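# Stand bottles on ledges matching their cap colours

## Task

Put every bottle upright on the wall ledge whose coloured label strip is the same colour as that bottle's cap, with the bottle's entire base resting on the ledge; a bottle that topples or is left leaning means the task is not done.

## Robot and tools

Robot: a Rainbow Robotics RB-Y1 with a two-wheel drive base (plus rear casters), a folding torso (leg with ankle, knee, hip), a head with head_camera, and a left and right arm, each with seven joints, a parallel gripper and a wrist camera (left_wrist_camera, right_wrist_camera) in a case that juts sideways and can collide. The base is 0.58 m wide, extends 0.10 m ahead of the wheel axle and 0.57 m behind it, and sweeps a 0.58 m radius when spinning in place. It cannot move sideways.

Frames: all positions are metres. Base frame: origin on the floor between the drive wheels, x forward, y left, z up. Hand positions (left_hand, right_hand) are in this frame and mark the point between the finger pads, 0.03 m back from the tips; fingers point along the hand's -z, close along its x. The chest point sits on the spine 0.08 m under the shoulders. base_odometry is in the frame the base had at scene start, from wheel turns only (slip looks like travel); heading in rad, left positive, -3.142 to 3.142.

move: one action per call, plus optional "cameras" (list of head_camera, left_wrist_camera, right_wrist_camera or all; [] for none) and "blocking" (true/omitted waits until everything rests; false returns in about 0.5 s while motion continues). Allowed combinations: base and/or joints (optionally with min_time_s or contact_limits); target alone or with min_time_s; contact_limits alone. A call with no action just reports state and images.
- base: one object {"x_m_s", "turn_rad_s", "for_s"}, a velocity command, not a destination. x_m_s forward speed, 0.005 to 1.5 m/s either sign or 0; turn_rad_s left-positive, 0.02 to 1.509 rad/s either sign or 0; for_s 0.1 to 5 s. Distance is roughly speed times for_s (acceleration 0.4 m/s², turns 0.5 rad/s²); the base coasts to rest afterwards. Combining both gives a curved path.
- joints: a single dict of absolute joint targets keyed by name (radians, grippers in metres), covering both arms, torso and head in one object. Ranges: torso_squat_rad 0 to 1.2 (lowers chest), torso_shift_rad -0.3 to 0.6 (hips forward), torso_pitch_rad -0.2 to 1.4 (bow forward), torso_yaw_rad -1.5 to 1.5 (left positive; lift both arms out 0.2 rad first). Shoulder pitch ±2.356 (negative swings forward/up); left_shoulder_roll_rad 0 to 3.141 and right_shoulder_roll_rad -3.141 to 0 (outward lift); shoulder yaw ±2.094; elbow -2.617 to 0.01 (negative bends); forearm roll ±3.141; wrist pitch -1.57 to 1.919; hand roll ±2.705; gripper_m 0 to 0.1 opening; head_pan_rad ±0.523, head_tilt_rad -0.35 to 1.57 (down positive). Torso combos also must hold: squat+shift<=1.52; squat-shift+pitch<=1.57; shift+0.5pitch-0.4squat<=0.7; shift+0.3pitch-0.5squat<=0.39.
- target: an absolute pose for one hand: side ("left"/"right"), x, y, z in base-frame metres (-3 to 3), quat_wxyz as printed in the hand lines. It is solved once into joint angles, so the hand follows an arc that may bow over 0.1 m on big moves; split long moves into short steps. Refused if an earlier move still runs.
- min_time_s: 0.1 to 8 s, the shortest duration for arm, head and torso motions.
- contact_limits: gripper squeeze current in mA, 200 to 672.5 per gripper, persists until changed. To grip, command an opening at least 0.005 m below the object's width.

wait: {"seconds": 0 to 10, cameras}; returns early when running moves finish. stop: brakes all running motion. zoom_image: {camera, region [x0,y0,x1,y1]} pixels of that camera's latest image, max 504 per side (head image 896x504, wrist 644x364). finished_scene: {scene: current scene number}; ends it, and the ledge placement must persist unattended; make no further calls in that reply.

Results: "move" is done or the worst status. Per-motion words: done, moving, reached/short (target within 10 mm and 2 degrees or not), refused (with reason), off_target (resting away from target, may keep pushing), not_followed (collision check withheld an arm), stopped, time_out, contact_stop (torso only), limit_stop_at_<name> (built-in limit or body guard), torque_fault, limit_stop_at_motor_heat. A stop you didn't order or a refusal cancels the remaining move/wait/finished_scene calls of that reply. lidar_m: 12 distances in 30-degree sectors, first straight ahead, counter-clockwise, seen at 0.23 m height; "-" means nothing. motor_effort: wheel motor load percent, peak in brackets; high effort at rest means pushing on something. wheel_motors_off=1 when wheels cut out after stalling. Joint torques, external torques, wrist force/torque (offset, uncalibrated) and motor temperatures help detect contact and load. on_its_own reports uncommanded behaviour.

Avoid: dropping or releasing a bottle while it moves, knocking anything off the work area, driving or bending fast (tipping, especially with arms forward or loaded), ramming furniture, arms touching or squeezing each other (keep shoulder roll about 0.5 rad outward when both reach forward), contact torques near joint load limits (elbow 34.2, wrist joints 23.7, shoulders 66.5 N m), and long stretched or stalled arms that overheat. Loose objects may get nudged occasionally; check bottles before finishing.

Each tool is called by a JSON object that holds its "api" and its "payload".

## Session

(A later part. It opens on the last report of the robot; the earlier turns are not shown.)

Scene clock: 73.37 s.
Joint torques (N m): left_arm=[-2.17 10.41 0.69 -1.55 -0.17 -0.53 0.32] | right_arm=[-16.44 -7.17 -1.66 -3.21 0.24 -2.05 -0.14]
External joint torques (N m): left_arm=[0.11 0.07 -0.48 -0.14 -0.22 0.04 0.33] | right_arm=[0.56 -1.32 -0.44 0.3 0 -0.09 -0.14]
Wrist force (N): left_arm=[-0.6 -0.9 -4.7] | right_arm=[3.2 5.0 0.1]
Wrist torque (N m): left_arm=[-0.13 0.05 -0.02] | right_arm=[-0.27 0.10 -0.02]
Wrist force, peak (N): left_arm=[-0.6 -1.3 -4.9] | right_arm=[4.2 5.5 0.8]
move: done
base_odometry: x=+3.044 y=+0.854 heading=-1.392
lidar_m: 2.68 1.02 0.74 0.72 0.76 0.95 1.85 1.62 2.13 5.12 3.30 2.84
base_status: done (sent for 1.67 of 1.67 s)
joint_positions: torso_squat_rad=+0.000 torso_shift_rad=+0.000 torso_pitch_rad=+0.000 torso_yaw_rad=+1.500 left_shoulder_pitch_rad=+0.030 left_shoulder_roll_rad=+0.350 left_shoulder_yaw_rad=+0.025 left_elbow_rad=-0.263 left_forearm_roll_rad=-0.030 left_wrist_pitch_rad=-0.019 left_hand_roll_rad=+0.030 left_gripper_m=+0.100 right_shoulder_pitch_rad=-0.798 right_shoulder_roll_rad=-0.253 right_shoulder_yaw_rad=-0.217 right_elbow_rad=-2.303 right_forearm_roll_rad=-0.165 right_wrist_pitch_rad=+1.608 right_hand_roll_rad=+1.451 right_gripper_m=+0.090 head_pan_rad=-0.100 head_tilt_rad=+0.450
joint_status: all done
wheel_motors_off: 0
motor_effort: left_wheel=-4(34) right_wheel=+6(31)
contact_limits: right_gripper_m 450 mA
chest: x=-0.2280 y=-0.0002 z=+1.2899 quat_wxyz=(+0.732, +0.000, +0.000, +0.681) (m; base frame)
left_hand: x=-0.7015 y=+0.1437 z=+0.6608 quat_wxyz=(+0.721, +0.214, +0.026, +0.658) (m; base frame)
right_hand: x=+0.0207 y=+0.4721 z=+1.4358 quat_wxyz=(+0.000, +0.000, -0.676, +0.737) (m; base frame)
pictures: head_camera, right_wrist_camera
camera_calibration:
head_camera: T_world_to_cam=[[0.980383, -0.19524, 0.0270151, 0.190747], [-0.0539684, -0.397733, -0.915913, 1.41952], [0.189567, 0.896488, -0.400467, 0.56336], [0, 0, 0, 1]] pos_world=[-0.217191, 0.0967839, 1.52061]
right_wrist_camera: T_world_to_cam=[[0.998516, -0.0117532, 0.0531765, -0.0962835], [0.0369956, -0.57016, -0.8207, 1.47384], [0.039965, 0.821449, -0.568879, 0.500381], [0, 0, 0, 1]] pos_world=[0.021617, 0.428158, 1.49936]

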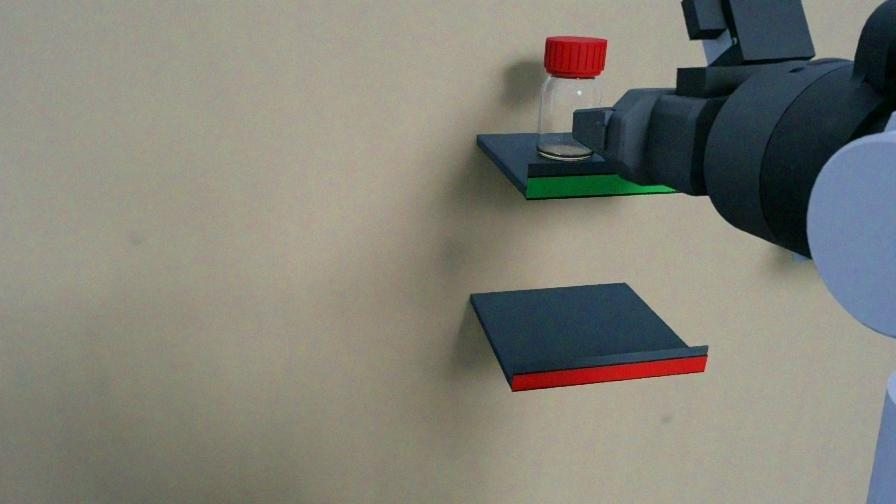

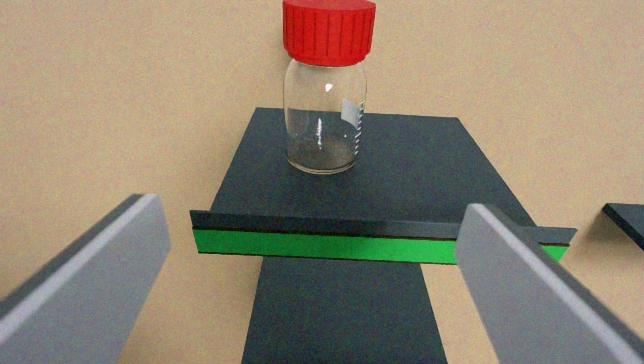

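{"api": "move", "payload": {"target": {"side": "right", "x": 0.026, "y": 0.56, "z": 1.438, "quat_wxyz": [0, 0, 0.67559, -0.73728]}, "min_time_s": 0.6, "cameras": ["right_wrist_camera"]}}

Scene clock: 75.20 s.
Joint torques (N m): left_arm=[-2.65 10.85 0.79 -1.63 -0.12 -0.81 0.31] | right_arm=[-20.96 -7.43 0.07 -5.59 0.18 -1.49 -0.09]
External joint torques (N m): left_arm=[-0.38 0.51 -0.37 -0.22 -0.17 -0.24 0.31] | right_arm=[-0.62 -0.52 1.35 0.27 -0.02 0.48 -0.08]
Wrist force (N): left_arm=[-0.4 -0.8 -4.5] | right_arm=[2.8 4.3 0.4]
Wrist torque (N m): left_arm=[-0.11 0.06 -0.02] | right_arm=[-0.18 0.04 -0.25]
Wrist force, peak (N): left_arm=[-0.3 -0.9 -5.0] | right_arm=[2.9 6.5 0.1]
move: done
base_odometry: x=+3.044 y=+0.854 heading=-1.392
lidar_m: 2.68 1.02 0.75 0.72 0.75 0.95 1.85 1.62 2.14 5.12 3.29 2.83
base_status: not commanded
joint_positions: torso_squat_rad=+0.000 torso_shift_rad=+0.000 torso_pitch_rad=+0.000 torso_yaw_rad=+1.500 left_shoulder_pitch_rad=+0.030 left_shoulder_roll_rad=+0.350 left_shoulder_yaw_rad=+0.025 left_elbow_rad=-0.263 left_forearm_roll_rad=-0.030 left_wrist_pitch_rad=-0.019 left_hand_roll_rad=+0.030 left_gripper_m=+0.100 right_shoulder_pitch_rad=-0.907 right_shoulder_roll_rad=-0.257 right_shoulder_yaw_rad=-0.213 right_elbow_rad=-1.909 right_forearm_roll_rad=-0.145 right_wrist_pitch_rad=+1.324 right_hand_roll_rad=+1.493 right_gripper_m=+0.090 head_pan_rad=-0.100 head_tilt_rad=+0.450
joint_status: all done
wheel_motors_off: 0
motor_effort: left_wheel=-4(5) right_wheel=+6(7)
contact_limits: right_gripper_m 450 mA
chest: x=-0.2280 y=-0.0002 z=+1.2899 quat_wxyz=(+0.732, +0.000, +0.000, +0.681) (m; base frame)
left_hand: x=-0.7014 y=+0.1437 z=+0.6608 quat_wxyz=(+0.721, +0.214, +0.026, +0.658) (m; base frame)
right_hand: x=+0.0261 y=+0.5595 z=+1.4378 quat_wxyz=(+0.000, +0.000, -0.676, +0.737) (m; base frame)
right_hand_status: reached (checked arc, planned for 0.7 s): 1 mm and 0.0 deg off.
pictures: right_wrist_camera
camera_calibration:
right_wrist_camera: T_world_to_cam=[[0.998541, -0.0125727, 0.0525208, -0.0993423], [0.0359933, -0.570097, -0.820788, 1.52522], [0.0402615, 0.821481, -0.568813, 0.429246], [0, 0, 0, 1]] pos_world=[0.0270176, 0.515657, 1.50126]

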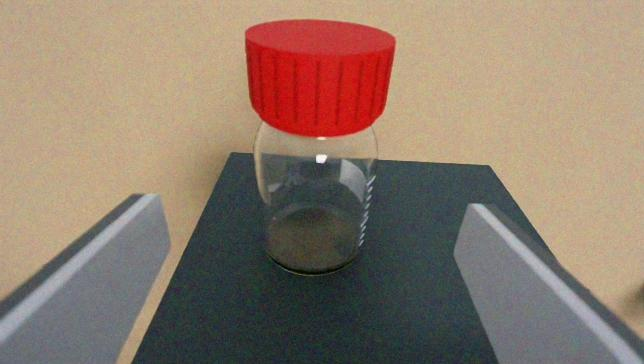

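{"api": "move", "payload": {"target": {"side": "right", "x": 0.024, "y": 0.632, "z": 1.434, "quat_wxyz": [0, 0, 0.67559, -0.73728]}, "min_time_s": 0.5}}

{"api": "move", "payload": {"joints": {"right_gripper_m": 0.042}, "cameras": ["right_wrist_camera"]}}

{"api": "move", "payload": {"target": {"side": "right", "x": 0.024, "y": 0.625, "z": 1.468, "quat_wxyz": [0, 0, 0.67559, -0.73728]}, "min_time_s": 0.4}}

{"api": "move", "payload": {"target": {"side": "right", "x": 0.024, "y": 0.468, "z": 1.468, "quat_wxyz": [0, 0, 0.67559, -0.73728]}, "min_time_s": 0.8, "cameras": ["head_camera", "right_wrist_camera"]}}

Scene clock: 76.90 s.
Joint torques (N m): left_arm=[-2.02 10.97 0.66 -1.32 -0.09 -0.64 0.19] | right_arm=[-23.07 -8.67 -0.45 -7.04 0.22 -1.52 -0.02]
External joint torques (N m): left_arm=[0.26 0.63 -0.51 0.09 -0.15 -0.06 0.2] | right_arm=[0.11 -0.81 0.78 0.61 0.02 0.45 -0.02]
Wrist force (N): left_arm=[-0.7 -1.0 -4.7] | right_arm=[2.9 5.5 0.1]
Wrist torque (N m): left_arm=[-0.10 0.03 -0.03] | right_arm=[-0.34 0.05 -0.23]
Wrist force, peak (N): left_arm=[-0.5 -1.0 -5.0] | right_arm=[5.2 4.8 0.4]
move: done
base_odometry: x=+3.044 y=+0.854 heading=-1.392
lidar_m: 2.69 1.02 0.75 0.72 0.75 0.95 1.85 1.63 2.14 5.13 3.28 2.84
base_status: not commanded
joint_positions: torso_squat_rad=+0.000 torso_shift_rad=+0.000 torso_pitch_rad=+0.000 torso_yaw_rad=+1.500 left_shoulder_pitch_rad=+0.030 left_shoulder_roll_rad=+0.350 left_shoulder_yaw_rad=+0.025 left_elbow_rad=-0.263 left_forearm_roll_rad=-0.030 left_wrist_pitch_rad=-0.019 left_hand_roll_rad=+0.030 left_gripper_m=+0.100 right_shoulder_pitch_rad=-1.040 right_shoulder_roll_rad=-0.263 right_shoulder_yaw_rad=-0.208 right_elbow_rad=-1.528 right_forearm_roll_rad=-0.129 right_wrist_pitch_rad=+1.073 right_hand_roll_rad=+1.514 right_gripper_m=+0.090 head_pan_rad=-0.100 head_tilt_rad=+0.450
joint_status: all done
wheel_motors_off: 0
motor_effort: left_wheel=-5(6) right_wheel=+7(7)
contact_limits: right_gripper_m 450 mA
chest: x=-0.2280 y=-0.0002 z=+1.2899 quat_wxyz=(+0.732, +0.000, +0.000, +0.681) (m; base frame)
left_hand: x=-0.7014 y=+0.1436 z=+0.6608 quat_wxyz=(+0.721, +0.214, +0.026, +0.658) (m; base frame)
right_hand: x=+0.0240 y=+0.6315 z=+1.4339 quat_wxyz=(+0.000, +0.000, -0.676, +0.737) (m; base frame)
right_hand_status: reached (checked arc, planned for 0.7 s): 0 mm and 0.0 deg off.
pictures: none

Scene clock: 77.93 s.
Joint torques (N m): left_arm=[-2.33 10.71 0.77 -1.34 -0.14 -0.71 0.2] | right_arm=[-22.85 -9.04 0.12 -7.29 -0.05 -1.41 -0.04]
External joint torques (N m): left_arm=[-0.05 0.37 -0.4 0.07 -0.2 -0.14 0.21] | right_arm=[0.33 -1.18 1.35 0.36 -0.24 0.56 -0.04]
Wrist force (N): left_arm=[-0.6 -1.0 -4.5] | right_arm=[3.4 4.6 1.5]
Wrist torque (N m): left_arm=[-0.10 0.05 -0.05] | right_arm=[-0.30 0.14 -0.28]
Wrist force, peak (N): left_arm=[-0.6 -0.9 -5.0] | right_arm=[3.7 5.0 0.2]
move: off_target
base_odometry: x=+3.044 y=+0.854 heading=-1.392
lidar_m: 2.69 1.02 0.75 0.72 0.76 0.95 1.86 1.62 2.14 5.12 3.30 2.84
base_status: not commanded
joint_positions: torso_squat_rad=+0.000 torso_shift_rad=+0.000 torso_pitch_rad=+0.000 torso_yaw_rad=+1.500 left_shoulder_pitch_rad=+0.030 left_shoulder_roll_rad=+0.350 left_shoulder_yaw_rad=+0.025 left_elbow_rad=-0.263 left_forearm_roll_rad=-0.030 left_wrist_pitch_rad=-0.019 left_hand_roll_rad=+0.030 left_gripper_m=+0.100 right_shoulder_pitch_rad=-1.040 right_shoulder_roll_rad=-0.263 right_shoulder_yaw_rad=-0.208 right_elbow_rad=-1.528 right_forearm_roll_rad=-0.129 right_wrist_pitch_rad=+1.073 right_hand_roll_rad=+1.514 right_gripper_m=+0.055 head_pan_rad=-0.100 head_tilt_rad=+0.450
joint_status: right_gripper_m off_target (ended at +0.055, target +0.042)
wheel_motors_off: 0
motor_effort: left_wheel=-5(6) right_wheel=+5(7)
contact_limits: right_gripper_m 450 mA
chest: x=-0.2280 y=-0.0002 z=+1.2899 quat_wxyz=(+0.732, +0.000, +0.000, +0.681) (m; base frame)
left_hand: x=-0.7014 y=+0.1436 z=+0.6608 quat_wxyz=(+0.721, +0.214, +0.026, +0.658) (m; base frame)
right_hand: x=+0.0241 y=+0.6315 z=+1.4339 quat_wxyz=(+0.000, +0.000, -0.676, +0.737) (m; base frame)
pictures: right_wrist_camera
camera_calibration:
right_wrist_camera: T_world_to_cam=[[0.998545, -0.0124907, 0.0524631, -0.0961968], [0.035995, -0.570048, -0.820823, 1.56316], [0.0401591, 0.821517, -0.568769, 0.367877], [0, 0, 0, 1]] pos_world=[0.0250173, 0.587657, 1.49736]

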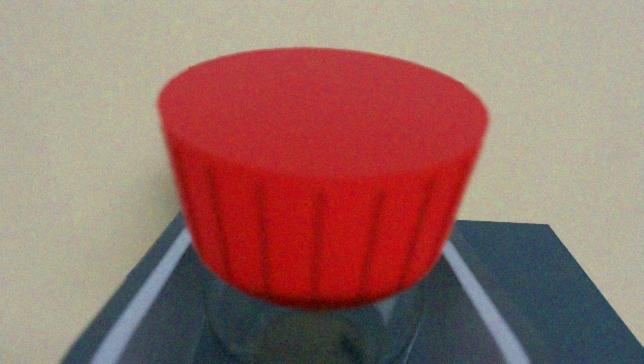

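Scene clock: 79.00 s.
Joint torques (N m): left_arm=[-2.25 10.79 0.3 -1.48 -0.27 -0.55 0.17] | right_arm=[-22.85 -9.31 -1.56 -6.95 0.04 -2.08 -0.06]
External joint torques (N m): left_arm=[0.03 0.45 -0.87 -0.07 -0.32 0.02 0.18] | right_arm=[0.45 -1.15 -0.32 0.2 -0.15 -0.1 -0.05]
Wrist force (N): left_arm=[-0.6 -0.7 -4.5] | right_arm=[3.5 6.0 -0.3]
Wrist torque (N m): left_arm=[-0.14 0.05 -0.01] | right_arm=[-0.23 0.09 -0.08]
Wrist force, peak (N): left_arm=[-0.4 -1.4 -4.9] | right_arm=[3.5 7.5 -1.8]
move: done
base_odometry: x=+3.044 y=+0.854 heading=-1.392
lidar_m: 2.68 1.02 0.75 0.72 0.75 0.96 1.85 1.63 2.13 5.12 3.29 2.83
base_status: not commanded
joint_positions: torso_squat_rad=+0.000 torso_shift_rad=+0.000 torso_pitch_rad=+0.000 torso_yaw_rad=+1.500 left_shoulder_pitch_rad=+0.030 left_shoulder_roll_rad=+0.350 left_shoulder_yaw_rad=+0.025 left_elbow_rad=-0.263 left_forearm_roll_rad=-0.030 left_wrist_pitch_rad=-0.019 left_hand_roll_rad=+0.030 left_gripper_m=+0.100 right_shoulder_pitch_rad=-1.120 right_shoulder_roll_rad=-0.292 right_shoulder_yaw_rad=-0.218 right_elbow_rad=-1.517 right_forearm_roll_rad=-0.138 right_wrist_pitch_rad=+1.148 right_hand_roll_rad=+1.509 right_gripper_m=+0.055 head_pan_rad=-0.100 head_tilt_rad=+0.450
joint_status: all done
wheel_motors_off: 0
motor_effort: left_wheel=-5(6) right_wheel=+5(7)
contact_limits: right_gripper_m 450 mA
chest: x=-0.2279 y=-0.0002 z=+1.2899 quat_wxyz=(+0.732, +0.000, +0.000, +0.681) (m; base frame)
left_hand: x=-0.7014 y=+0.1437 z=+0.6608 quat_wxyz=(+0.721, +0.214, +0.026, +0.658) (m; base frame)
right_hand: x=+0.0239 y=+0.6250 z=+1.4679 quat_wxyz=(+0.000, +0.000, -0.676, +0.737) (m; base frame)
right_hand_status: reached (checked arc, planned for 0.4 s): 0 mm and 0.0 deg off.
pictures: none

Scene clock: 80.37 s.
Joint torques (N m): left_arm=[-2.63 10.92 0.8 -1.45 -0.11 -0.6 0.35] | right_arm=[-17.31 -7.42 -1.6 -2.86 0.21 -2.48 -0.11]
External joint torques (N m): left_arm=[-0.35 0.58 -0.36 -0.04 -0.17 -0.03 0.36] | right_arm=[0.24 -0.97 -0.41 -0.13 -0.03 -0.52 -0.1]
Wrist force (N): left_arm=[-0.7 -1.0 -4.7] | right_arm=[3.4 6.7 0.4]
Wrist torque (N m): left_arm=[-0.10 0.04 -0.05] | right_arm=[-0.34 0.10 -0.02]
Wrist force, peak (N): left_arm=[-0.8 -0.9 -4.9] | right_arm=[2.6 8.9 -0.1]
move: done
base_odometry: x=+3.044 y=+0.854 heading=-1.392
lidar_m: 2.69 1.01 0.74 0.71 0.75 0.95 1.85 1.62 2.14 5.12 3.29 2.84
base_status: not commanded
joint_positions: torso_squat_rad=+0.000 torso_shift_rad=+0.000 torso_pitch_rad=+0.000 torso_yaw_rad=+1.500 left_shoulder_pitch_rad=+0.030 left_shoulder_roll_rad=+0.350 left_shoulder_yaw_rad=+0.025 left_elbow_rad=-0.263 left_forearm_roll_rad=-0.030 left_wrist_pitch_rad=-0.019 left_hand_roll_rad=+0.030 left_gripper_m=+0.100 right_shoulder_pitch_rad=-0.917 right_shoulder_roll_rad=-0.298 right_shoulder_yaw_rad=-0.248 right_elbow_rad=-2.266 right_forearm_roll_rad=-0.193 right_wrist_pitch_rad=+1.697 right_hand_roll_rad=+1.441 right_gripper_m=+0.055 head_pan_rad=-0.100 head_tilt_rad=+0.450
joint_status: all done
wheel_motors_off: 0
motor_effort: left_wheel=-6(6) right_wheel=+6(7)
contact_limits: right_gripper_m 450 mA
chest: x=-0.2279 y=-0.0002 z=+1.2899 quat_wxyz=(+0.732, +0.000, +0.000, +0.681) (m; base frame)
left_hand: x=-0.7014 y=+0.1437 z=+0.6608 quat_wxyz=(+0.721, +0.214, +0.026, +0.658) (m; base frame)
right_hand: x=+0.0239 y=+0.4680 z=+1.4679 quat_wxyz=(+0.000, +0.000, -0.675, +0.737) (m; base frame)
right_hand_status: reached (checked arc, planned for 1.0 s): 0 mm and 0.0 deg off.
pictures: head_camera, right_wrist_camera
camera_calibration:
head_camera: T_world_to_cam=[[0.98038, -0.195269, 0.0269428, 0.19078], [-0.054062, -0.397799, -0.915879, 1.4195], [0.18956, 0.896452, -0.40055, 0.56338], [0, 0, 0, 1]] pos_world=[-0.21709, 0.0968843, 1.52061]
right_wrist_camera: T_world_to_cam=[[0.998527, -0.0120545, 0.0529066, -0.100688], [0.0365967, -0.570276, -0.820638, 1.49761], [0.0400637, 0.821365, -0.568995, 0.522036], [0, 0, 0, 1]] pos_world=[0.0248172, 0.424057, 1.53136]

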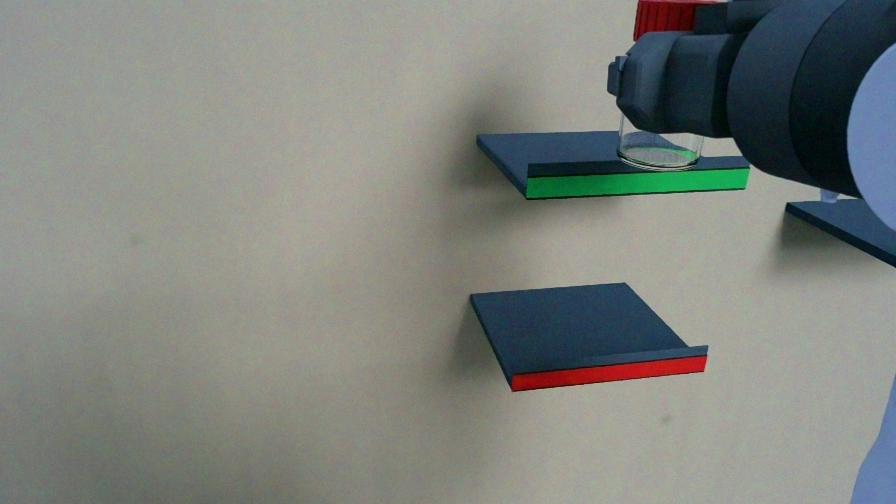

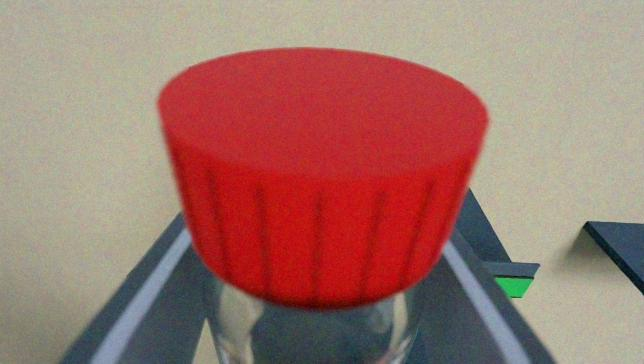

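{"api": "move", "payload": {"target": {"side": "right", "x": 0.03, "y": 0.46, "z": 1.378, "quat_wxyz": [0, 0, 0.67559, -0.73728]}, "min_time_s": 0.5}}

{"api": "move", "payload": {"target": {"side": "right", "x": 0.038, "y": 0.475, "z": 1.29, "quat_wxyz": [0, 0, 0.67559, -0.73728]}, "min_time_s": 0.6}}

{"api": "move", "payload": {"target": {"side": "right", "x": 0.04, "y": 0.574, "z": 1.271, "quat_wxyz": [0, 0, 0.67559, -0.73728]}, "min_time_s": 0.7}}

{"api": "move", "payload": {"target": {"side": "right", "x": 0.04, "y": 0.596, "z": 1.258, "quat_wxyz": [0, 0, 0.67559, -0.73728]}, "min_time_s": 0.4}}

{"api": "move", "payload": {"target": {"side": "right", "x": 0.04, "y": 0.598, "z": 1.2455, "quat_wxyz": [0, 0, 0.67559, -0.73728]}, "min_time_s": 0.4, "cameras": ["head_camera"]}}

Scene clock: 82.87 s.
Joint torques (N m): left_arm=[-2.64 10.91 0.53 -1.36 -0.13 -0.48 0.14] | right_arm=[-15.69 -5.64 1 -5.07 0.22 -1.94 0.09]
External joint torques (N m): left_arm=[-0.36 0.57 -0.63 0.05 -0.18 0.09 0.15] | right_arm=[-0.74 -0.79 2.01 -0.29 0.05 0.03 0.1]
Wrist force (N): left_arm=[-0.5 -0.8 -4.6] | right_arm=[3.2 7.1 -0.5]
Wrist torque (N m): left_arm=[-0.12 0.06 -0.02] | right_arm=[-0.31 0.04 -0.26]
Wrist force, peak (N): left_arm=[-0.4 -1.2 -4.9] | right_arm=[3.3 7.9 0.2]
move: done
base_odometry: x=+3.044 y=+0.854 heading=-1.392
lidar_m: 2.68 1.01 0.75 0.72 0.75 0.95 1.86 1.63 2.13 5.13 3.29 2.84
base_status: not commanded
joint_positions: torso_squat_rad=+0.000 torso_shift_rad=+0.000 torso_pitch_rad=+0.000 torso_yaw_rad=+1.500 left_shoulder_pitch_rad=+0.030 left_shoulder_roll_rad=+0.350 left_shoulder_yaw_rad=+0.025 left_elbow_rad=-0.263 left_forearm_roll_rad=-0.030 left_wrist_pitch_rad=-0.019 left_hand_roll_rad=+0.030 left_gripper_m=+0.100 right_shoulder_pitch_rad=-0.552 right_shoulder_roll_rad=-0.190 right_shoulder_yaw_rad=-0.209 right_elbow_rad=-2.402 right_forearm_roll_rad=-0.176 right_wrist_pitch_rad=+1.462 right_hand_roll_rad=+1.499 right_gripper_m=+0.055 head_pan_rad=-0.100 head_tilt_rad=+0.450
joint_status: all done
wheel_motors_off: 0
motor_effort: left_wheel=-6(6) right_wheel=+5(7)
contact_limits: right_gripper_m 450 mA
chest: x=-0.2279 y=-0.0002 z=+1.2899 quat_wxyz=(+0.732, +0.000, +0.000, +0.681) (m; base frame)
left_hand: x=-0.7014 y=+0.1436 z=+0.6608 quat_wxyz=(+0.721, +0.214, +0.026, +0.658) (m; base frame)
right_hand: x=+0.0302 y=+0.4600 z=+1.3778 quat_wxyz=(+0.000, +0.000, -0.675, +0.738) (m; base frame)
right_hand_status: reached (checked arc, planned for 0.7 s): 0 mm and 0.1 deg off.
pictures: none

Scene clock: 83.93 s.
Joint torques (N m): left_arm=[-2.49 10.78 0.65 -1.45 -0.03 -0.65 0.3] | right_arm=[-14.05 -3.67 0.91 -7.86 0.04 -1.99 -0.06]
External joint torques (N m): left_arm=[-0.21 0.44 -0.52 -0.04 -0.09 -0.08 0.31] | right_arm=[-1.02 -0.3 1.76 -0.21 -0.03 -0.01 -0.05]
Wrist force (N): left_arm=[-0.8 -1.1 -4.6] | right_arm=[2.9 6.2 -0.4]
Wrist torque (N m): left_arm=[-0.07 0.04 -0.02] | right_arm=[-0.26 0.08 -0.30]
Wrist force, peak (N): left_arm=[-0.6 -1.0 -4.8] | right_arm=[4.1 7.3 -0.7]
move: done
base_odometry: x=+3.044 y=+0.854 heading=-1.392
lidar_m: 2.68 1.01 0.75 0.72 0.75 0.95 1.86 1.63 2.13 5.13 3.29 2.83
base_status: not commanded
joint_positions: torso_squat_rad=+0.000 torso_shift_rad=+0.000 torso_pitch_rad=+0.000 torso_yaw_rad=+1.500 left_shoulder_pitch_rad=+0.030 left_shoulder_roll_rad=+0.350 left_shoulder_yaw_rad=+0.025 left_elbow_rad=-0.263 left_forearm_roll_rad=-0.030 left_wrist_pitch_rad=-0.019 left_hand_roll_rad=+0.030 left_gripper_m=+0.100 right_shoulder_pitch_rad=-0.258 right_shoulder_roll_rad=-0.113 right_shoulder_yaw_rad=-0.151 right_elbow_rad=-2.311 right_forearm_roll_rad=-0.185 right_wrist_pitch_rad=+1.084 right_hand_roll_rad=+1.589 right_gripper_m=+0.055 head_pan_rad=-0.100 head_tilt_rad=+0.450
joint_status: all done
wheel_motors_off: 0
motor_effort: left_wheel=-6(7) right_wheel=+5(6)
contact_limits: right_gripper_m 450 mA
chest: x=-0.2279 y=-0.0002 z=+1.2899 quat_wxyz=(+0.732, +0.000, +0.000, +0.681) (m; base frame)
left_hand: x=-0.7014 y=+0.1437 z=+0.6608 quat_wxyz=(+0.721, +0.214, +0.026, +0.658) (m; base frame)
right_hand: x=+0.0382 y=+0.4749 z=+1.2898 quat_wxyz=(+0.000, +0.000, -0.675, +0.738) (m; base frame)
right_hand_status: reached (checked arc, planned for 0.6 s): 0 mm and 0.1 deg off.
pictures: none

Scene clock: 85.67 s.
Joint torques (N m): left_arm=[-2.43 11.11 0.81 -1.28 0.07 -0.64 0.16] | right_arm=[-18 -5.31 -0.8 -8.81 0.04 -1.78 -0.02]
External joint torques (N m): left_arm=[-0.15 0.77 -0.36 0.12 0.01 -0.07 0.17] | right_arm=[-0.06 -0.59 0.01 0.28 -0.03 0.19 -0.02]
Wrist force (N): left_arm=[-0.5 -0.7 -4.7] | right_arm=[2.7 6.8 0.4]
Wrist torque (N m): left_arm=[-0.14 0.05 -0.03] | right_arm=[-0.33 0.07 -0.31]
Wrist force, peak (N): left_arm=[-0.8 -1.1 -4.8] | right_arm=[3.6 8.6 0.1]
move: done
base_odometry: x=+3.044 y=+0.854 heading=-1.392
lidar_m: 2.68 1.01 0.75 0.72 0.75 0.95 1.85 1.62 2.14 5.13 3.29 2.82
base_status: not commanded
joint_positions: torso_squat_rad=+0.000 torso_shift_rad=+0.000 torso_pitch_rad=+0.000 torso_yaw_rad=+1.500 left_shoulder_pitch_rad=+0.030 left_shoulder_roll_rad=+0.350 left_shoulder_yaw_rad=+0.025 left_elbow_rad=-0.263 left_forearm_roll_rad=-0.030 left_wrist_pitch_rad=-0.019 left_hand_roll_rad=+0.030 left_gripper_m=+0.100 right_shoulder_pitch_rad=-0.487 right_shoulder_roll_rad=-0.127 right_shoulder_yaw_rad=-0.168 right_elbow_rad=-1.841 right_forearm_roll_rad=-0.167 right_wrist_pitch_rad=+0.835 right_hand_roll_rad=+1.619 right_gripper_m=+0.055 head_pan_rad=-0.100 head_tilt_rad=+0.450
joint_status: all done
wheel_motors_off: 0
motor_effort: left_wheel=-7(8) right_wheel=+5(6)
contact_limits: right_gripper_m 450 mA
chest: x=-0.2279 y=-0.0002 z=+1.2899 quat_wxyz=(+0.732, +0.000, +0.000, +0.681) (m; base frame)
left_hand: x=-0.7014 y=+0.1437 z=+0.6608 quat_wxyz=(+0.721, +0.214, +0.026, +0.658) (m; base frame)
right_hand: x=+0.0398 y=+0.5740 z=+1.2709 quat_wxyz=(+0.000, +0.000, -0.676, +0.737) (m; base frame)
right_hand_status: reached (checked arc, planned for 0.8 s): 0 mm and 0.0 deg off.
pictures: none

Scene clock: 86.47 s.
Joint torques (N m): left_arm=[-2.4 11.27 0.45 -1.41 -0.15 -0.53 0.31] | right_arm=[-19.95 -5.82 -0.6 -9.26 -0.03 -2.03 0.18]
External joint torques (N m): left_arm=[-0.13 0.93 -0.72 0 -0.21 0.04 0.32] | right_arm=[-1.03 -0.81 0.19 0.23 -0.1 -0.05 0.19]
Wrist force (N): left_arm=[-0.6 -0.8 -4.7] | right_arm=[2.6 6.2 0.3]
Wrist torque (N m): left_arm=[-0.12 0.05 -0.03] | right_arm=[-0.23 0.09 -0.26]
Wrist force, peak (N): left_arm=[-0.8 -1.0 -4.9] | right_arm=[3.5 8.0 1.3]
move: done
base_odometry: x=+3.044 y=+0.854 heading=-1.392
lidar_m: 2.68 1.01 0.75 0.72 0.75 0.95 1.85 1.62 2.14 5.12 3.30 2.83
base_status: not commanded
joint_positions: torso_squat_rad=+0.000 torso_shift_rad=+0.000 torso_pitch_rad=+0.000 torso_yaw_rad=+1.500 left_shoulder_pitch_rad=+0.030 left_shoulder_roll_rad=+0.350 left_shoulder_yaw_rad=+0.025 left_elbow_rad=-0.263 left_forearm_roll_rad=-0.030 left_wrist_pitch_rad=-0.019 left_hand_roll_rad=+0.030 left_gripper_m=+0.100 right_shoulder_pitch_rad=-0.528 right_shoulder_roll_rad=-0.129 right_shoulder_yaw_rad=-0.169 right_elbow_rad=-1.712 right_forearm_roll_rad=-0.168 right_wrist_pitch_rad=+0.746 right_hand_roll_rad=+1.630 right_gripper_m=+0.055 head_pan_rad=-0.100 head_tilt_rad=+0.450
joint_status: all done
wheel_motors_off: 0
motor_effort: left_wheel=-7(8) right_wheel=+5(5)
contact_limits: right_gripper_m 450 mA
chest: x=-0.2279 y=-0.0002 z=+1.2899 quat_wxyz=(+0.732, +0.000, +0.000, +0.681) (m; base frame)
left_hand: x=-0.7014 y=+0.1437 z=+0.6608 quat_wxyz=(+0.721, +0.214, +0.026, +0.658) (m; base frame)
right_hand: x=+0.0400 y=+0.5958 z=+1.2577 quat_wxyz=(+0.000, +0.000, -0.675, +0.738) (m; base frame)
right_hand_status: reached (checked arc, planned for 0.4 s): 0 mm and 0.0 deg off.
pictures: none

Scene clock: 87.20 s.
Joint torques (N m): left_arm=[-2.24 11.07 0.52 -1.29 -0.03 -0.76 0.29] | right_arm=[-18.03 -4.93 0.82 -9.28 0.1 -2.39 0.13]
External joint torques (N m): left_arm=[0.04 0.73 -0.65 0.12 -0.09 -0.19 0.3] | right_arm=[0.81 -0.03 1.6 0.39 0.03 -0.42 0.14]
Wrist force (N): left_arm=[-0.7 -1.0 -4.6] | right_arm=[3.1 6.2 0.0]
Wrist torque (N m): left_arm=[-0.10 0.04 -0.03] | right_arm=[-0.23 0.10 -0.24]
Wrist force, peak (N): left_arm=[-0.6 -1.1 -4.8] | right_arm=[1.9 7.6 -0.3]
move: done
base_odometry: x=+3.044 y=+0.854 heading=-1.392
lidar_m: 2.68 1.02 0.75 0.72 0.76 0.96 1.85 1.63 2.14 5.12 3.29 2.83
base_status: not commanded
joint_positions: torso_squat_rad=+0.000 torso_shift_rad=+0.000 torso_pitch_rad=+0.000 torso_yaw_rad=+1.500 left_shoulder_pitch_rad=+0.030 left_shoulder_roll_rad=+0.350 left_shoulder_yaw_rad=+0.025 left_elbow_rad=-0.263 left_forearm_roll_rad=-0.030 left_wrist_pitch_rad=-0.019 left_hand_roll_rad=+0.030 left_gripper_m=+0.100 right_shoulder_pitch_rad=-0.512 right_shoulder_roll_rad=-0.125 right_shoulder_yaw_rad=-0.164 right_elbow_rad=-1.685 right_forearm_roll_rad=-0.172 right_wrist_pitch_rad=+0.705 right_hand_roll_rad=+1.637 right_gripper_m=+0.055 head_pan_rad=-0.100 head_tilt_rad=+0.450
joint_status: all done
wheel_motors_off: 0
motor_effort: left_wheel=-7(8) right_wheel=+5(5)
contact_limits: right_gripper_m 450 mA
chest: x=-0.2279 y=-0.0002 z=+1.2899 quat_wxyz=(+0.732, +0.000, +0.000, +0.681) (m; base frame)
left_hand: x=-0.7014 y=+0.1437 z=+0.6608 quat_wxyz=(+0.721, +0.214, +0.026, +0.658) (m; base frame)
right_hand: x=+0.0402 y=+0.5976 z=+1.2455 quat_wxyz=(+0.000, +0.000, -0.675, +0.738) (m; base frame)
right_hand_status: reached (checked arc, planned for 0.4 s): 1 mm and 0.1 deg off.
pictures: head_camera
camera_calibration:
head_camera: T_world_to_cam=[[0.980376, -0.195287, 0.0269508, 0.190769], [-0.0540698, -0.397835, -0.915862, 1.41947], [0.189578, 0.896432, -0.400587, 0.563441], [0, 0, 0, 1]] pos_world=[-0.21709, 0.0968845, 1.52061]

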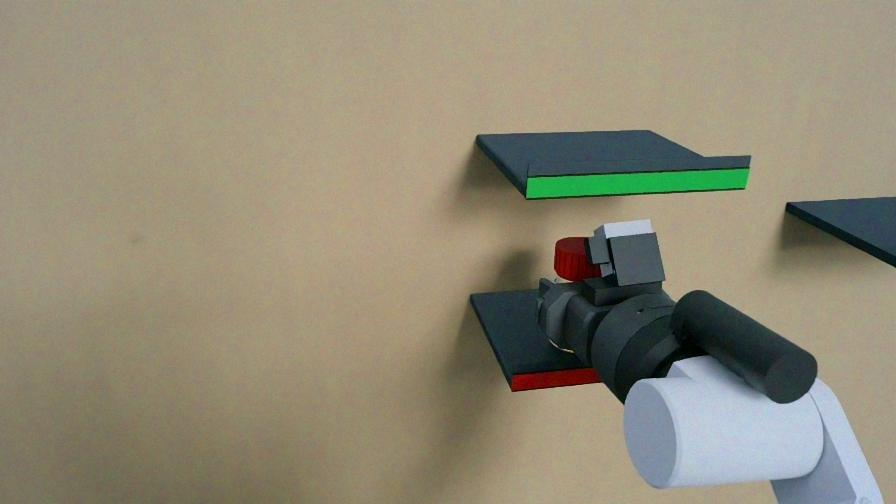

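Smooth, no contacts. Lower to contact and release.

{"api": "move", "payload": {"target": {"side": "right", "x": 0.04, "y": 0.598, "z": 1.2415, "quat_wxyz": [0, 0, 0.67559, -0.73728]}, "min_time_s": 0.3}}

Scene clock: 88.07 s.
Joint torques (N m): left_arm=[-2.42 11.05 0.66 -1.35 -0.16 -0.51 0.41] | right_arm=[-17.74 -4.77 0.74 -8.94 -0.14 -2.07 0.13]
External joint torques (N m): left_arm=[-0.14 0.71 -0.5 0.06 -0.21 0.07 0.42] | right_arm=[1.06 0.09 1.53 0.78 -0.21 -0.1 0.13]
Wrist force (N): left_arm=[-0.5 -1.0 -4.4] | right_arm=[2.6 4.7 1.3]
Wrist torque (N m): left_arm=[-0.09 0.03 -0.03] | right_arm=[-0.27 0.11 -0.26]
Wrist force, peak (N): left_arm=[-0.4 -1.0 -4.8] | right_arm=[2.8 6.9 0.5]
move: done
base_odometry: x=+3.044 y=+0.854 heading=-1.392
lidar_m: 2.68 1.01 0.75 0.72 0.75 0.95 1.85 1.63 2.14 5.12 3.29 2.84
base_status: not commanded
joint_positions: torso_squat_rad=+0.000 torso_shift_rad=+0.000 torso_pitch_rad=+0.000 torso_yaw_rad=+1.500 left_shoulder_pitch_rad=+0.030 left_shoulder_roll_rad=+0.350 left_shoulder_yaw_rad=+0.025 left_elbow_rad=-0.263 left_forearm_roll_rad=-0.030 left_wrist_pitch_rad=-0.019 left_hand_roll_rad=+0.030 left_gripper_m=+0.100 right_shoulder_pitch_rad=-0.506 right_shoulder_roll_rad=-0.124 right_shoulder_yaw_rad=-0.161 right_elbow_rad=-1.677 right_forearm_roll_rad=-0.174 right_wrist_pitch_rad=+0.689 right_hand_roll_rad=+1.640 right_gripper_m=+0.055 head_pan_rad=-0.100 head_tilt_rad=+0.450
joint_status: all done
wheel_motors_off: 0
motor_effort: left_wheel=-7(8) right_wheel=+5(6)
contact_limits: right_gripper_m 450 mA
chest: x=-0.2279 y=-0.0002 z=+1.2899 quat_wxyz=(+0.732, +0.000, +0.000, +0.681) (m; base frame)
left_hand: x=-0.7014 y=+0.1437 z=+0.6608 quat_wxyz=(+0.721, +0.214, +0.026, +0.658) (m; base frame)
right_hand: x=+0.0402 y=+0.5980 z=+1.2417 quat_wxyz=(+0.000, +0.000, -0.676, +0.737) (m; base frame)
right_hand_status: reached (checked arc, planned for 0.3 s): 0 mm and 0.0 deg off.
pictures: none

{"api": "move", "payload": {"joints": {"right_gripper_m": 0.085}}}

{"api": "move", "payload": {"target": {"side": "right", "x": 0.038, "y": 0.474, "z": 1.256, "quat_wxyz": [0, 0, 0.67559, -0.73728]}, "min_time_s": 0.7, "cameras": ["right_wrist_camera"]}}

{"api": "move", "payload": {"base": {"x_m_s": 0.5, "for_s": 1.733}, "joints": {"right_shoulder_pitch_rad": -0.798, "right_shoulder_roll_rad": -0.253, "right_shoulder_yaw_rad": -0.217, "right_elbow_rad": -2.303, "right_forearm_roll_rad": -0.165, "right_wrist_pitch_rad": 1.608, "right_hand_roll_rad": 1.451}, "min_time_s": 1.2, "cameras": ["head_camera", "right_wrist_camera"]}}

Scene clock: 89.43 s.
Joint torques (N m): left_arm=[-2.29 10.6 0.71 -1.22 -0.02 -0.65 0.2] | right_arm=[-17.53 -4.27 0.83 -9.18 -0.27 -2.11 0.2]
External joint torques (N m): left_arm=[-0.01 0.27 -0.45 0.18 -0.07 -0.08 0.21] | right_arm=[1.28 0.6 1.62 0.54 -0.34 -0.14 0.2]
Wrist force (N): left_arm=[-0.3 -0.7 -4.6] | right_arm=[2.7 5.5 0.4]
Wrist torque (N m): left_arm=[-0.13 0.06 -0.02] | right_arm=[-0.36 0.06 -0.23]
Wrist force, peak (N): left_arm=[-0.5 -0.7 -5.0] | right_arm=[3.1 5.6 0.8]
move: done
base_odometry: x=+3.044 y=+0.854 heading=-1.392
lidar_m: 2.68 1.02 0.75 0.72 0.76 0.96 1.85 1.62 2.14 5.13 3.30 2.83
base_status: not commanded
joint_positions: torso_squat_rad=+0.000 torso_shift_rad=+0.000 torso_pitch_rad=+0.000 torso_yaw_rad=+1.500 left_shoulder_pitch_rad=+0.030 left_shoulder_roll_rad=+0.350 left_shoulder_yaw_rad=+0.025 left_elbow_rad=-0.263 left_forearm_roll_rad=-0.030 left_wrist_pitch_rad=-0.019 left_hand_roll_rad=+0.030 left_gripper_m=+0.100 right_shoulder_pitch_rad=-0.506 right_shoulder_roll_rad=-0.124 right_shoulder_yaw_rad=-0.161 right_elbow_rad=-1.677 right_forearm_roll_rad=-0.174 right_wrist_pitch_rad=+0.689 right_hand_roll_rad=+1.640 right_gripper_m=+0.085 head_pan_rad=-0.100 head_tilt_rad=+0.450
joint_status: all done
wheel_motors_off: 0
motor_effort: left_wheel=-7(8) right_wheel=+5(6)
contact_limits: right_gripper_m 450 mA
chest: x=-0.2279 y=-0.0002 z=+1.2899 quat_wxyz=(+0.732, +0.000, +0.000, +0.681) (m; base frame)
left_hand: x=-0.7014 y=+0.1437 z=+0.6608 quat_wxyz=(+0.721, +0.214, +0.026, +0.658) (m; base frame)
right_hand: x=+0.0402 y=+0.5980 z=+1.2417 quat_wxyz=(+0.000, +0.000, -0.676, +0.737) (m; base frame)
pictures: none

Scene clock: 90.70 s.
Joint torques (N m): left_arm=[-2.47 10.9 0.21 -1.67 -0.16 -0.49 0.2] | right_arm=[-11.89 -2.87 0.9 -7.79 -0.26 -2.12 -0.09]
External joint torques (N m): left_arm=[-0.19 0.56 -0.96 -0.26 -0.21 0.08 0.21] | right_arm=[0.21 -0.16 1.64 0.72 -0.3 -0.14 -0.08]
Wrist force (N): left_arm=[-0.5 -1.0 -4.7] | right_arm=[3.1 4.4 0.7]
Wrist torque (N m): left_arm=[-0.09 0.06 -0.04] | right_arm=[-0.20 0.11 -0.09]
Wrist force, peak (N): left_arm=[-0.7 -1.0 -4.8] | right_arm=[4.2 6.1 -0.7]
move: done
base_odometry: x=+3.044 y=+0.854 heading=-1.392
lidar_m: 2.68 1.01 0.75 0.72 0.76 0.95 1.85 1.62 2.14 5.12 3.30 2.83
base_status: not commanded
joint_positions: torso_squat_rad=+0.000 torso_shift_rad=+0.000 torso_pitch_rad=+0.000 torso_yaw_rad=+1.500 left_shoulder_pitch_rad=+0.030 left_shoulder_roll_rad=+0.350 left_shoulder_yaw_rad=+0.025 left_elbow_rad=-0.263 left_forearm_roll_rad=-0.030 left_wrist_pitch_rad=-0.019 left_hand_roll_rad=+0.030 left_gripper_m=+0.100 right_shoulder_pitch_rad=-0.155 right_shoulder_roll_rad=-0.086 right_shoulder_yaw_rad=-0.122 right_elbow_rad=-2.274 right_forearm_roll_rad=-0.194 right_wrist_pitch_rad=+0.946 right_hand_roll_rad=+1.628 right_gripper_m=+0.085 head_pan_rad=-0.100 head_tilt_rad=+0.450
joint_status: all done
wheel_motors_off: 0
motor_effort: left_wheel=-7(7) right_wheel=+4(6)
contact_limits: right_gripper_m 450 mA
chest: x=-0.2279 y=-0.0002 z=+1.2899 quat_wxyz=(+0.732, +0.000, +0.000, +0.681) (m; base frame)
left_hand: x=-0.7014 y=+0.1436 z=+0.6608 quat_wxyz=(+0.721, +0.214, +0.026, +0.658) (m; base frame)
right_hand: x=+0.0382 y=+0.4740 z=+1.2560 quat_wxyz=(+0.000, +0.000, -0.676, +0.737) (m; base frame)
right_hand_status: reached (checked arc, planned for 0.9 s): 0 mm and 0.0 deg off.
pictures: right_wrist_camera
camera_calibration:
right_wrist_camera: T_world_to_cam=[[0.998518, -0.0126549, 0.0529384, -0.103474], [0.0362926, -0.57004, -0.820815, 1.32685], [0.0405643, 0.821519, -0.568736, 0.395595], [0, 0, 0, 1]] pos_world=[0.0391185, 0.430057, 1.31956]

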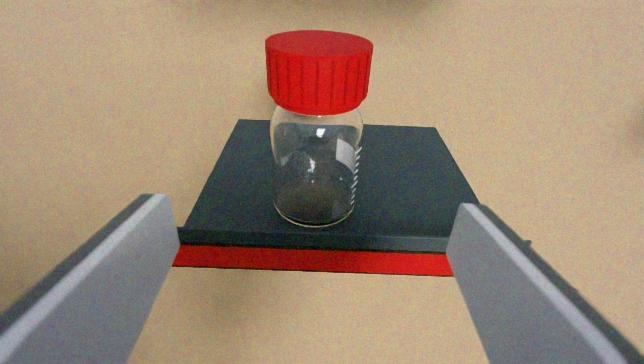

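Scene clock: 94.00 s.
Joint torques (N m): left_arm=[-2.28 11.63 1.03 -1.58 -0.06 -0.68 0.24] | right_arm=[-16.78 -6.03 -1.23 -3.32 0.2 -1.85 0.02]
External joint torques (N m): left_arm=[0 1.29 -0.13 -0.17 -0.12 -0.11 0.24] | right_arm=[0.22 -0.18 -0.01 0.2 -0.05 0.11 0.02]
Wrist force (N): left_arm=[-0.8 -1.0 -4.8] | right_arm=[3.7 5.0 -0.4]
Wrist torque (N m): left_arm=[-0.10 0.02 -0.05] | right_arm=[-0.27 0.15 -0.02]
Wrist force, peak (N): left_arm=[-0.8 -1.1 -4.9] | right_arm=[3.6 5.9 -0.1]
move: done
base_odometry: x=+3.197 y=+0.001 heading=-1.393
lidar_m: 1.90 0.99 0.74 0.70 0.73 1.03 1.78 2.46 3.63 5.13 2.54 1.96
base_status: done (sent for 1.73 of 1.73 s)
joint_positions: torso_squat_rad=+0.000 torso_shift_rad=+0.000 torso_pitch_rad=+0.000 torso_yaw_rad=+1.500 left_shoulder_pitch_rad=+0.030 left_shoulder_roll_rad=+0.350 left_shoulder_yaw_rad=+0.025 left_elbow_rad=-0.263 left_forearm_roll_rad=-0.030 left_wrist_pitch_rad=-0.019 left_hand_roll_rad=+0.030 left_gripper_m=+0.100 right_shoulder_pitch_rad=-0.798 right_shoulder_roll_rad=-0.253 right_shoulder_yaw_rad=-0.217 right_elbow_rad=-2.303 right_forearm_roll_rad=-0.165 right_wrist_pitch_rad=+1.608 right_hand_roll_rad=+1.451 right_gripper_m=+0.085 head_pan_rad=-0.100 head_tilt_rad=+0.450
joint_status: all done
wheel_motors_off: 0
motor_effort: left_wheel=-6(44) right_wheel=+0(28)
contact_limits: right_gripper_m 450 mA
chest: x=-0.2279 y=-0.0002 z=+1.2899 quat_wxyz=(+0.732, +0.000, +0.000, +0.681) (m; base frame)
left_hand: x=-0.7013 y=+0.1436 z=+0.6608 quat_wxyz=(+0.721, +0.214, +0.026, +0.658) (m; base frame)
right_hand: x=+0.0208 y=+0.4721 z=+1.4358 quat_wxyz=(+0.000, +0.000, -0.675, +0.737) (m; base frame)
pictures: head_camera, right_wrist_camera
camera_calibration:
head_camera: T_world_to_cam=[[0.98038, -0.195269, 0.0269428, 0.19078], [-0.054062, -0.397799, -0.915879, 1.4195], [0.18956, 0.896452, -0.40055, 0.56338], [0, 0, 0, 1]] pos_world=[-0.21709, 0.0968843, 1.52061]
right_wrist_camera: T_world_to_cam=[[0.998519, -0.0119414, 0.0530712, -0.0961386], [0.0367963, -0.570277, -0.820628, 1.47376], [0.0400647, 0.821366, -0.568993, 0.500442], [0, 0, 0, 1]] pos_world=[0.0217172, 0.428258, 1.49926]

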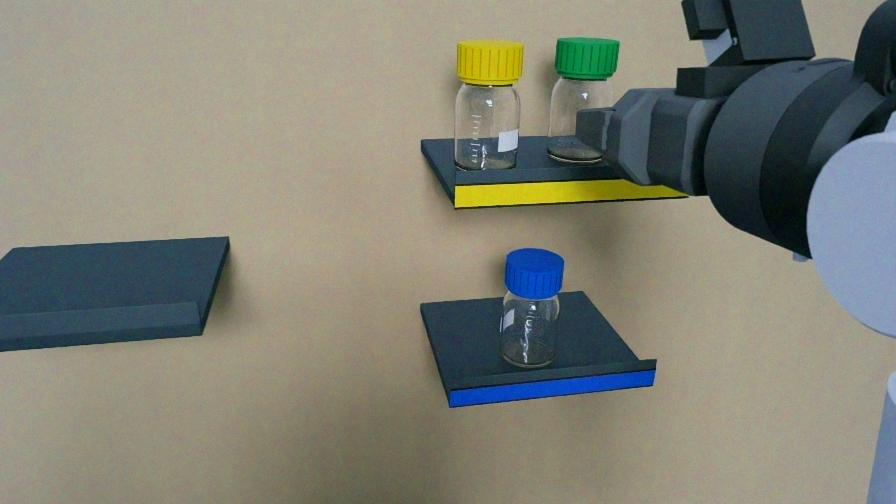

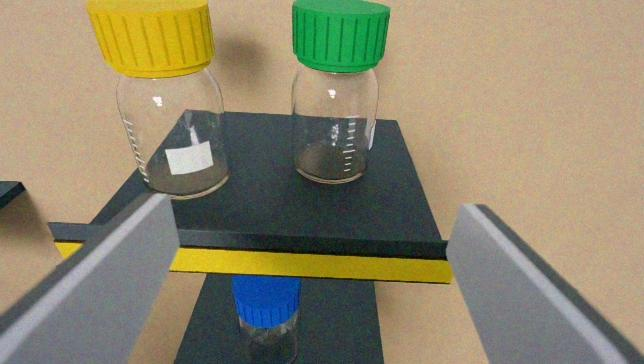

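{"api": "move", "payload": {"target": {"side": "right", "x": 0.037, "y": 0.555, "z": 1.4365, "quat_wxyz": [0, 0, 0.67559, -0.73728]}, "min_time_s": 0.6, "cameras": ["right_wrist_camera"]}}

Scene clock: 96.30 s.
Joint torques (N m): left_arm=[-2.19 11.75 0.25 -1.52 -0.11 -0.59 0.23] | right_arm=[-19.93 -8.87 -1.68 -5.01 0.07 -1.67 0.22]
External joint torques (N m): left_arm=[0.09 1.41 -0.91 -0.11 -0.17 -0.02 0.23] | right_arm=[0.19 -1.74 -0.47 0.79 -0.09 0.3 0.23]
Wrist force (N): left_arm=[-0.6 -1.0 -4.7] | right_arm=[3.7 5.3 0.4]
Wrist torque (N m): left_arm=[-0.11 0.04 -0.01] | right_arm=[-0.31 0.19 -0.25]
Wrist force, peak (N): left_arm=[-0.3 -0.7 -5.0] | right_arm=[3.9 6.6 0.0]
move: done
base_odometry: x=+3.197 y=+0.001 heading=-1.393
lidar_m: 1.90 1.00 0.74 0.71 0.73 1.03 1.79 2.45 3.62 5.14 2.54 1.96
base_status: not commanded
joint_positions: torso_squat_rad=+0.000 torso_shift_rad=+0.000 torso_pitch_rad=+0.000 torso_yaw_rad=+1.500 left_shoulder_pitch_rad=+0.030 left_shoulder_roll_rad=+0.350 left_shoulder_yaw_rad=+0.025 left_elbow_rad=-0.263 left_forearm_roll_rad=-0.030 left_wrist_pitch_rad=-0.019 left_hand_roll_rad=+0.030 left_gripper_m=+0.100 right_shoulder_pitch_rad=-0.889 right_shoulder_roll_rad=-0.269 right_shoulder_yaw_rad=-0.239 right_elbow_rad=-1.929 right_forearm_roll_rad=-0.174 right_wrist_pitch_rad=+1.332 right_hand_roll_rad=+1.513 right_gripper_m=+0.085 head_pan_rad=-0.100 head_tilt_rad=+0.450
joint_status: all done
wheel_motors_off: 0
motor_effort: left_wheel=-5(6) right_wheel=+3(4)
contact_limits: right_gripper_m 450 mA
chest: x=-0.2279 y=-0.0002 z=+1.2899 quat_wxyz=(+0.732, +0.000, +0.000, +0.681) (m; base frame)
left_hand: x=-0.7013 y=+0.1437 z=+0.6608 quat_wxyz=(+0.721, +0.214, +0.026, +0.658) (m; base frame)
right_hand: x=+0.0369 y=+0.5547 z=+1.4363 quat_wxyz=(+0.000, +0.000, -0.676, +0.737) (m; base frame)
right_hand_status: reached (checked arc, planned for 0.7 s): 0 mm and 0.0 deg off.
pictures: right_wrist_camera
camera_calibration:
right_wrist_camera: T_world_to_cam=[[0.998534, -0.0121748, 0.0527399, -0.110641], [0.0363946, -0.570207, -0.820694, 1.52071], [0.0400645, 0.821411, -0.568928, 0.432199], [0, 0, 0, 1]] pos_world=[0.0378171, 0.510757, 1.49976]

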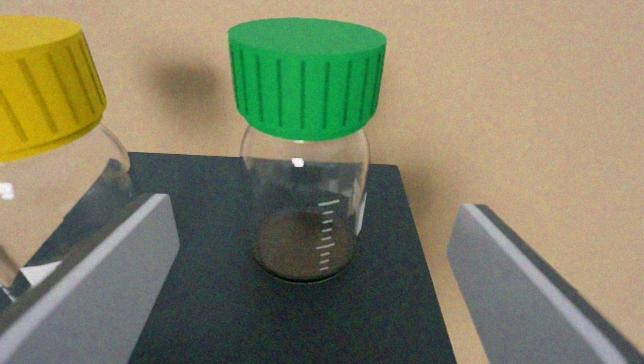

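{"api": "move", "payload": {"target": {"side": "right", "x": 0.035, "y": 0.618, "z": 1.433, "quat_wxyz": [0, 0, 0.67559, -0.73728]}, "min_time_s": 0.5}}

{"api": "move", "payload": {"joints": {"right_gripper_m": 0.042}, "cameras": ["head_camera", "right_wrist_camera"]}}

Scene clock: 97.97 s.
Joint torques (N m): left_arm=[-2.21 11.48 1.1 -1.44 -0.07 -0.51 0.45] | right_arm=[-22.67 -9.25 0.21 -6.68 0.32 -1.69 0.03]
External joint torques (N m): left_arm=[0.06 1.14 -0.06 -0.03 -0.13 0.06 0.46] | right_arm=[-0.05 -1.37 1.36 0.69 0.16 0.28 0.04]
Wrist force (N): left_arm=[-0.5 -1.0 -4.6] | right_arm=[3.3 4.9 -0.4]
Wrist torque (N m): left_arm=[-0.10 0.06 -0.03] | right_arm=[-0.26 0.08 -0.20]
Wrist force, peak (N): left_arm=[-0.3 -1.4 -4.8] | right_arm=[4.8 5.6 -0.3]
move: done
base_odometry: x=+3.197 y=+0.001 heading=-1.393
lidar_m: 1.90 1.00 0.73 0.71 0.74 1.02 1.78 2.46 3.63 5.14 2.53 1.95
base_status: not commanded
joint_positions: torso_squat_rad=+0.000 torso_shift_rad=+0.000 torso_pitch_rad=+0.000 torso_yaw_rad=+1.500 left_shoulder_pitch_rad=+0.030 left_shoulder_roll_rad=+0.350 left_shoulder_yaw_rad=+0.025 left_elbow_rad=-0.263 left_forearm_roll_rad=-0.030 left_wrist_pitch_rad=-0.019 left_hand_roll_rad=+0.030 left_gripper_m=+0.100 right_shoulder_pitch_rad=-1.001 right_shoulder_roll_rad=-0.271 right_shoulder_yaw_rad=-0.230 right_elbow_rad=-1.604 right_forearm_roll_rad=-0.155 right_wrist_pitch_rad=+1.117 right_hand_roll_rad=+1.536 right_gripper_m=+0.085 head_pan_rad=-0.100 head_tilt_rad=+0.450
joint_status: all done
wheel_motors_off: 0
motor_effort: left_wheel=-5(6) right_wheel=+4(4)
contact_limits: right_gripper_m 450 mA
chest: x=-0.2279 y=-0.0002 z=+1.2899 quat_wxyz=(+0.732, +0.000, +0.000, +0.681) (m; base frame)
left_hand: x=-0.7013 y=+0.1437 z=+0.6608 quat_wxyz=(+0.721, +0.214, +0.026, +0.658) (m; base frame)
right_hand: x=+0.0350 y=+0.6178 z=+1.4330 quat_wxyz=(+0.000, +0.000, -0.676, +0.737) (m; base frame)
right_hand_status: reached (checked arc, planned for 0.7 s): 0 mm and 0.0 deg off.
pictures: none

Scene clock: 98.93 s.
Joint torques (N m): left_arm=[-2.33 11.69 0.74 -1.36 -0.09 -0.66 0.31] | right_arm=[-22.55 -9.4 -0.31 -6.59 0.2 -1.63 0.06]
External joint torques (N m): left_arm=[-0.05 1.35 -0.42 0.05 -0.15 -0.09 0.32] | right_arm=[0.07 -1.51 0.84 0.79 0.05 0.35 0.07]
Wrist force (N): left_arm=[-0.6 -1.1 -4.4] | right_arm=[3.0 4.7 0.3]
Wrist torque (N m): left_arm=[-0.10 0.04 -0.02] | right_arm=[-0.20 0.07 -0.23]
Wrist force, peak (N): left_arm=[-0.5 -0.8 -4.9] | right_arm=[3.2 5.6 0.4]
move: off_target
base_odometry: x=+3.197 y=+0.001 heading=-1.393
lidar_m: 1.90 1.00 0.73 0.71 0.74 1.03 1.79 2.45 3.62 5.14 2.55 1.96
base_status: not commanded
joint_positions: torso_squat_rad=+0.000 torso_shift_rad=+0.000 torso_pitch_rad=+0.000 torso_yaw_rad=+1.500 left_shoulder_pitch_rad=+0.030 left_shoulder_roll_rad=+0.350 left_shoulder_yaw_rad=+0.025 left_elbow_rad=-0.263 left_forearm_roll_rad=-0.030 left_wrist_pitch_rad=-0.019 left_hand_roll_rad=+0.030 left_gripper_m=+0.100 right_shoulder_pitch_rad=-1.001 right_shoulder_roll_rad=-0.271 right_shoulder_yaw_rad=-0.230 right_elbow_rad=-1.604 right_forearm_roll_rad=-0.155 right_wrist_pitch_rad=+1.117 right_hand_roll_rad=+1.536 right_gripper_m=+0.055 head_pan_rad=-0.100 head_tilt_rad=+0.450
joint_status: right_gripper_m off_target (ended at +0.055, target +0.042)
wheel_motors_off: 0
motor_effort: left_wheel=-6(6) right_wheel=+3(4)
contact_limits: right_gripper_m 450 mA
chest: x=-0.2279 y=-0.0002 z=+1.2899 quat_wxyz=(+0.732, +0.000, +0.000, +0.681) (m; base frame)
left_hand: x=-0.7013 y=+0.1437 z=+0.6608 quat_wxyz=(+0.721, +0.214, +0.026, +0.658) (m; base frame)
right_hand: x=+0.0350 y=+0.6178 z=+1.4330 quat_wxyz=(+0.000, +0.000, -0.676, +0.737) (m; base frame)
pictures: head_camera, right_wrist_camera
camera_calibration:
head_camera: T_world_to_cam=[[0.980376, -0.195287, 0.0269508, 0.190769], [-0.0540698, -0.397835, -0.915862, 1.41947], [0.189578, 0.896432, -0.400587, 0.563441], [0, 0, 0, 1]] pos_world=[-0.21709, 0.0968845, 1.52061]
right_wrist_camera: T_world_to_cam=[[0.998545, -0.0123518, 0.052489, -0.107323], [0.0360954, -0.570045, -0.82082, 1.55421], [0.0400597, 0.82152, -0.56877, 0.378185], [0, 0, 0, 1]] pos_world=[0.035917, 0.573957, 1.49646]

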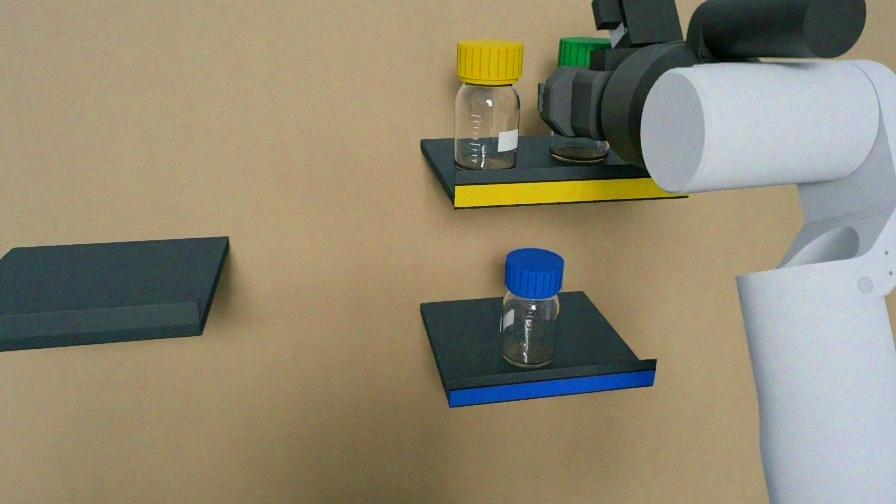

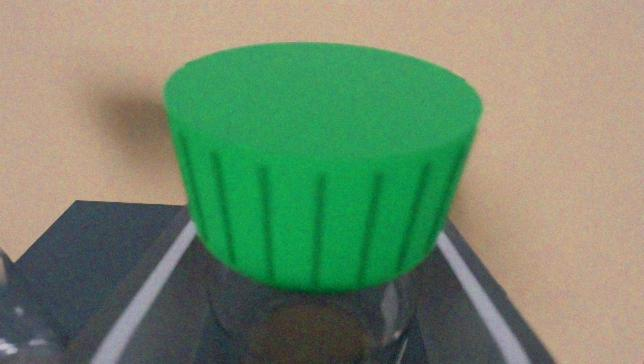

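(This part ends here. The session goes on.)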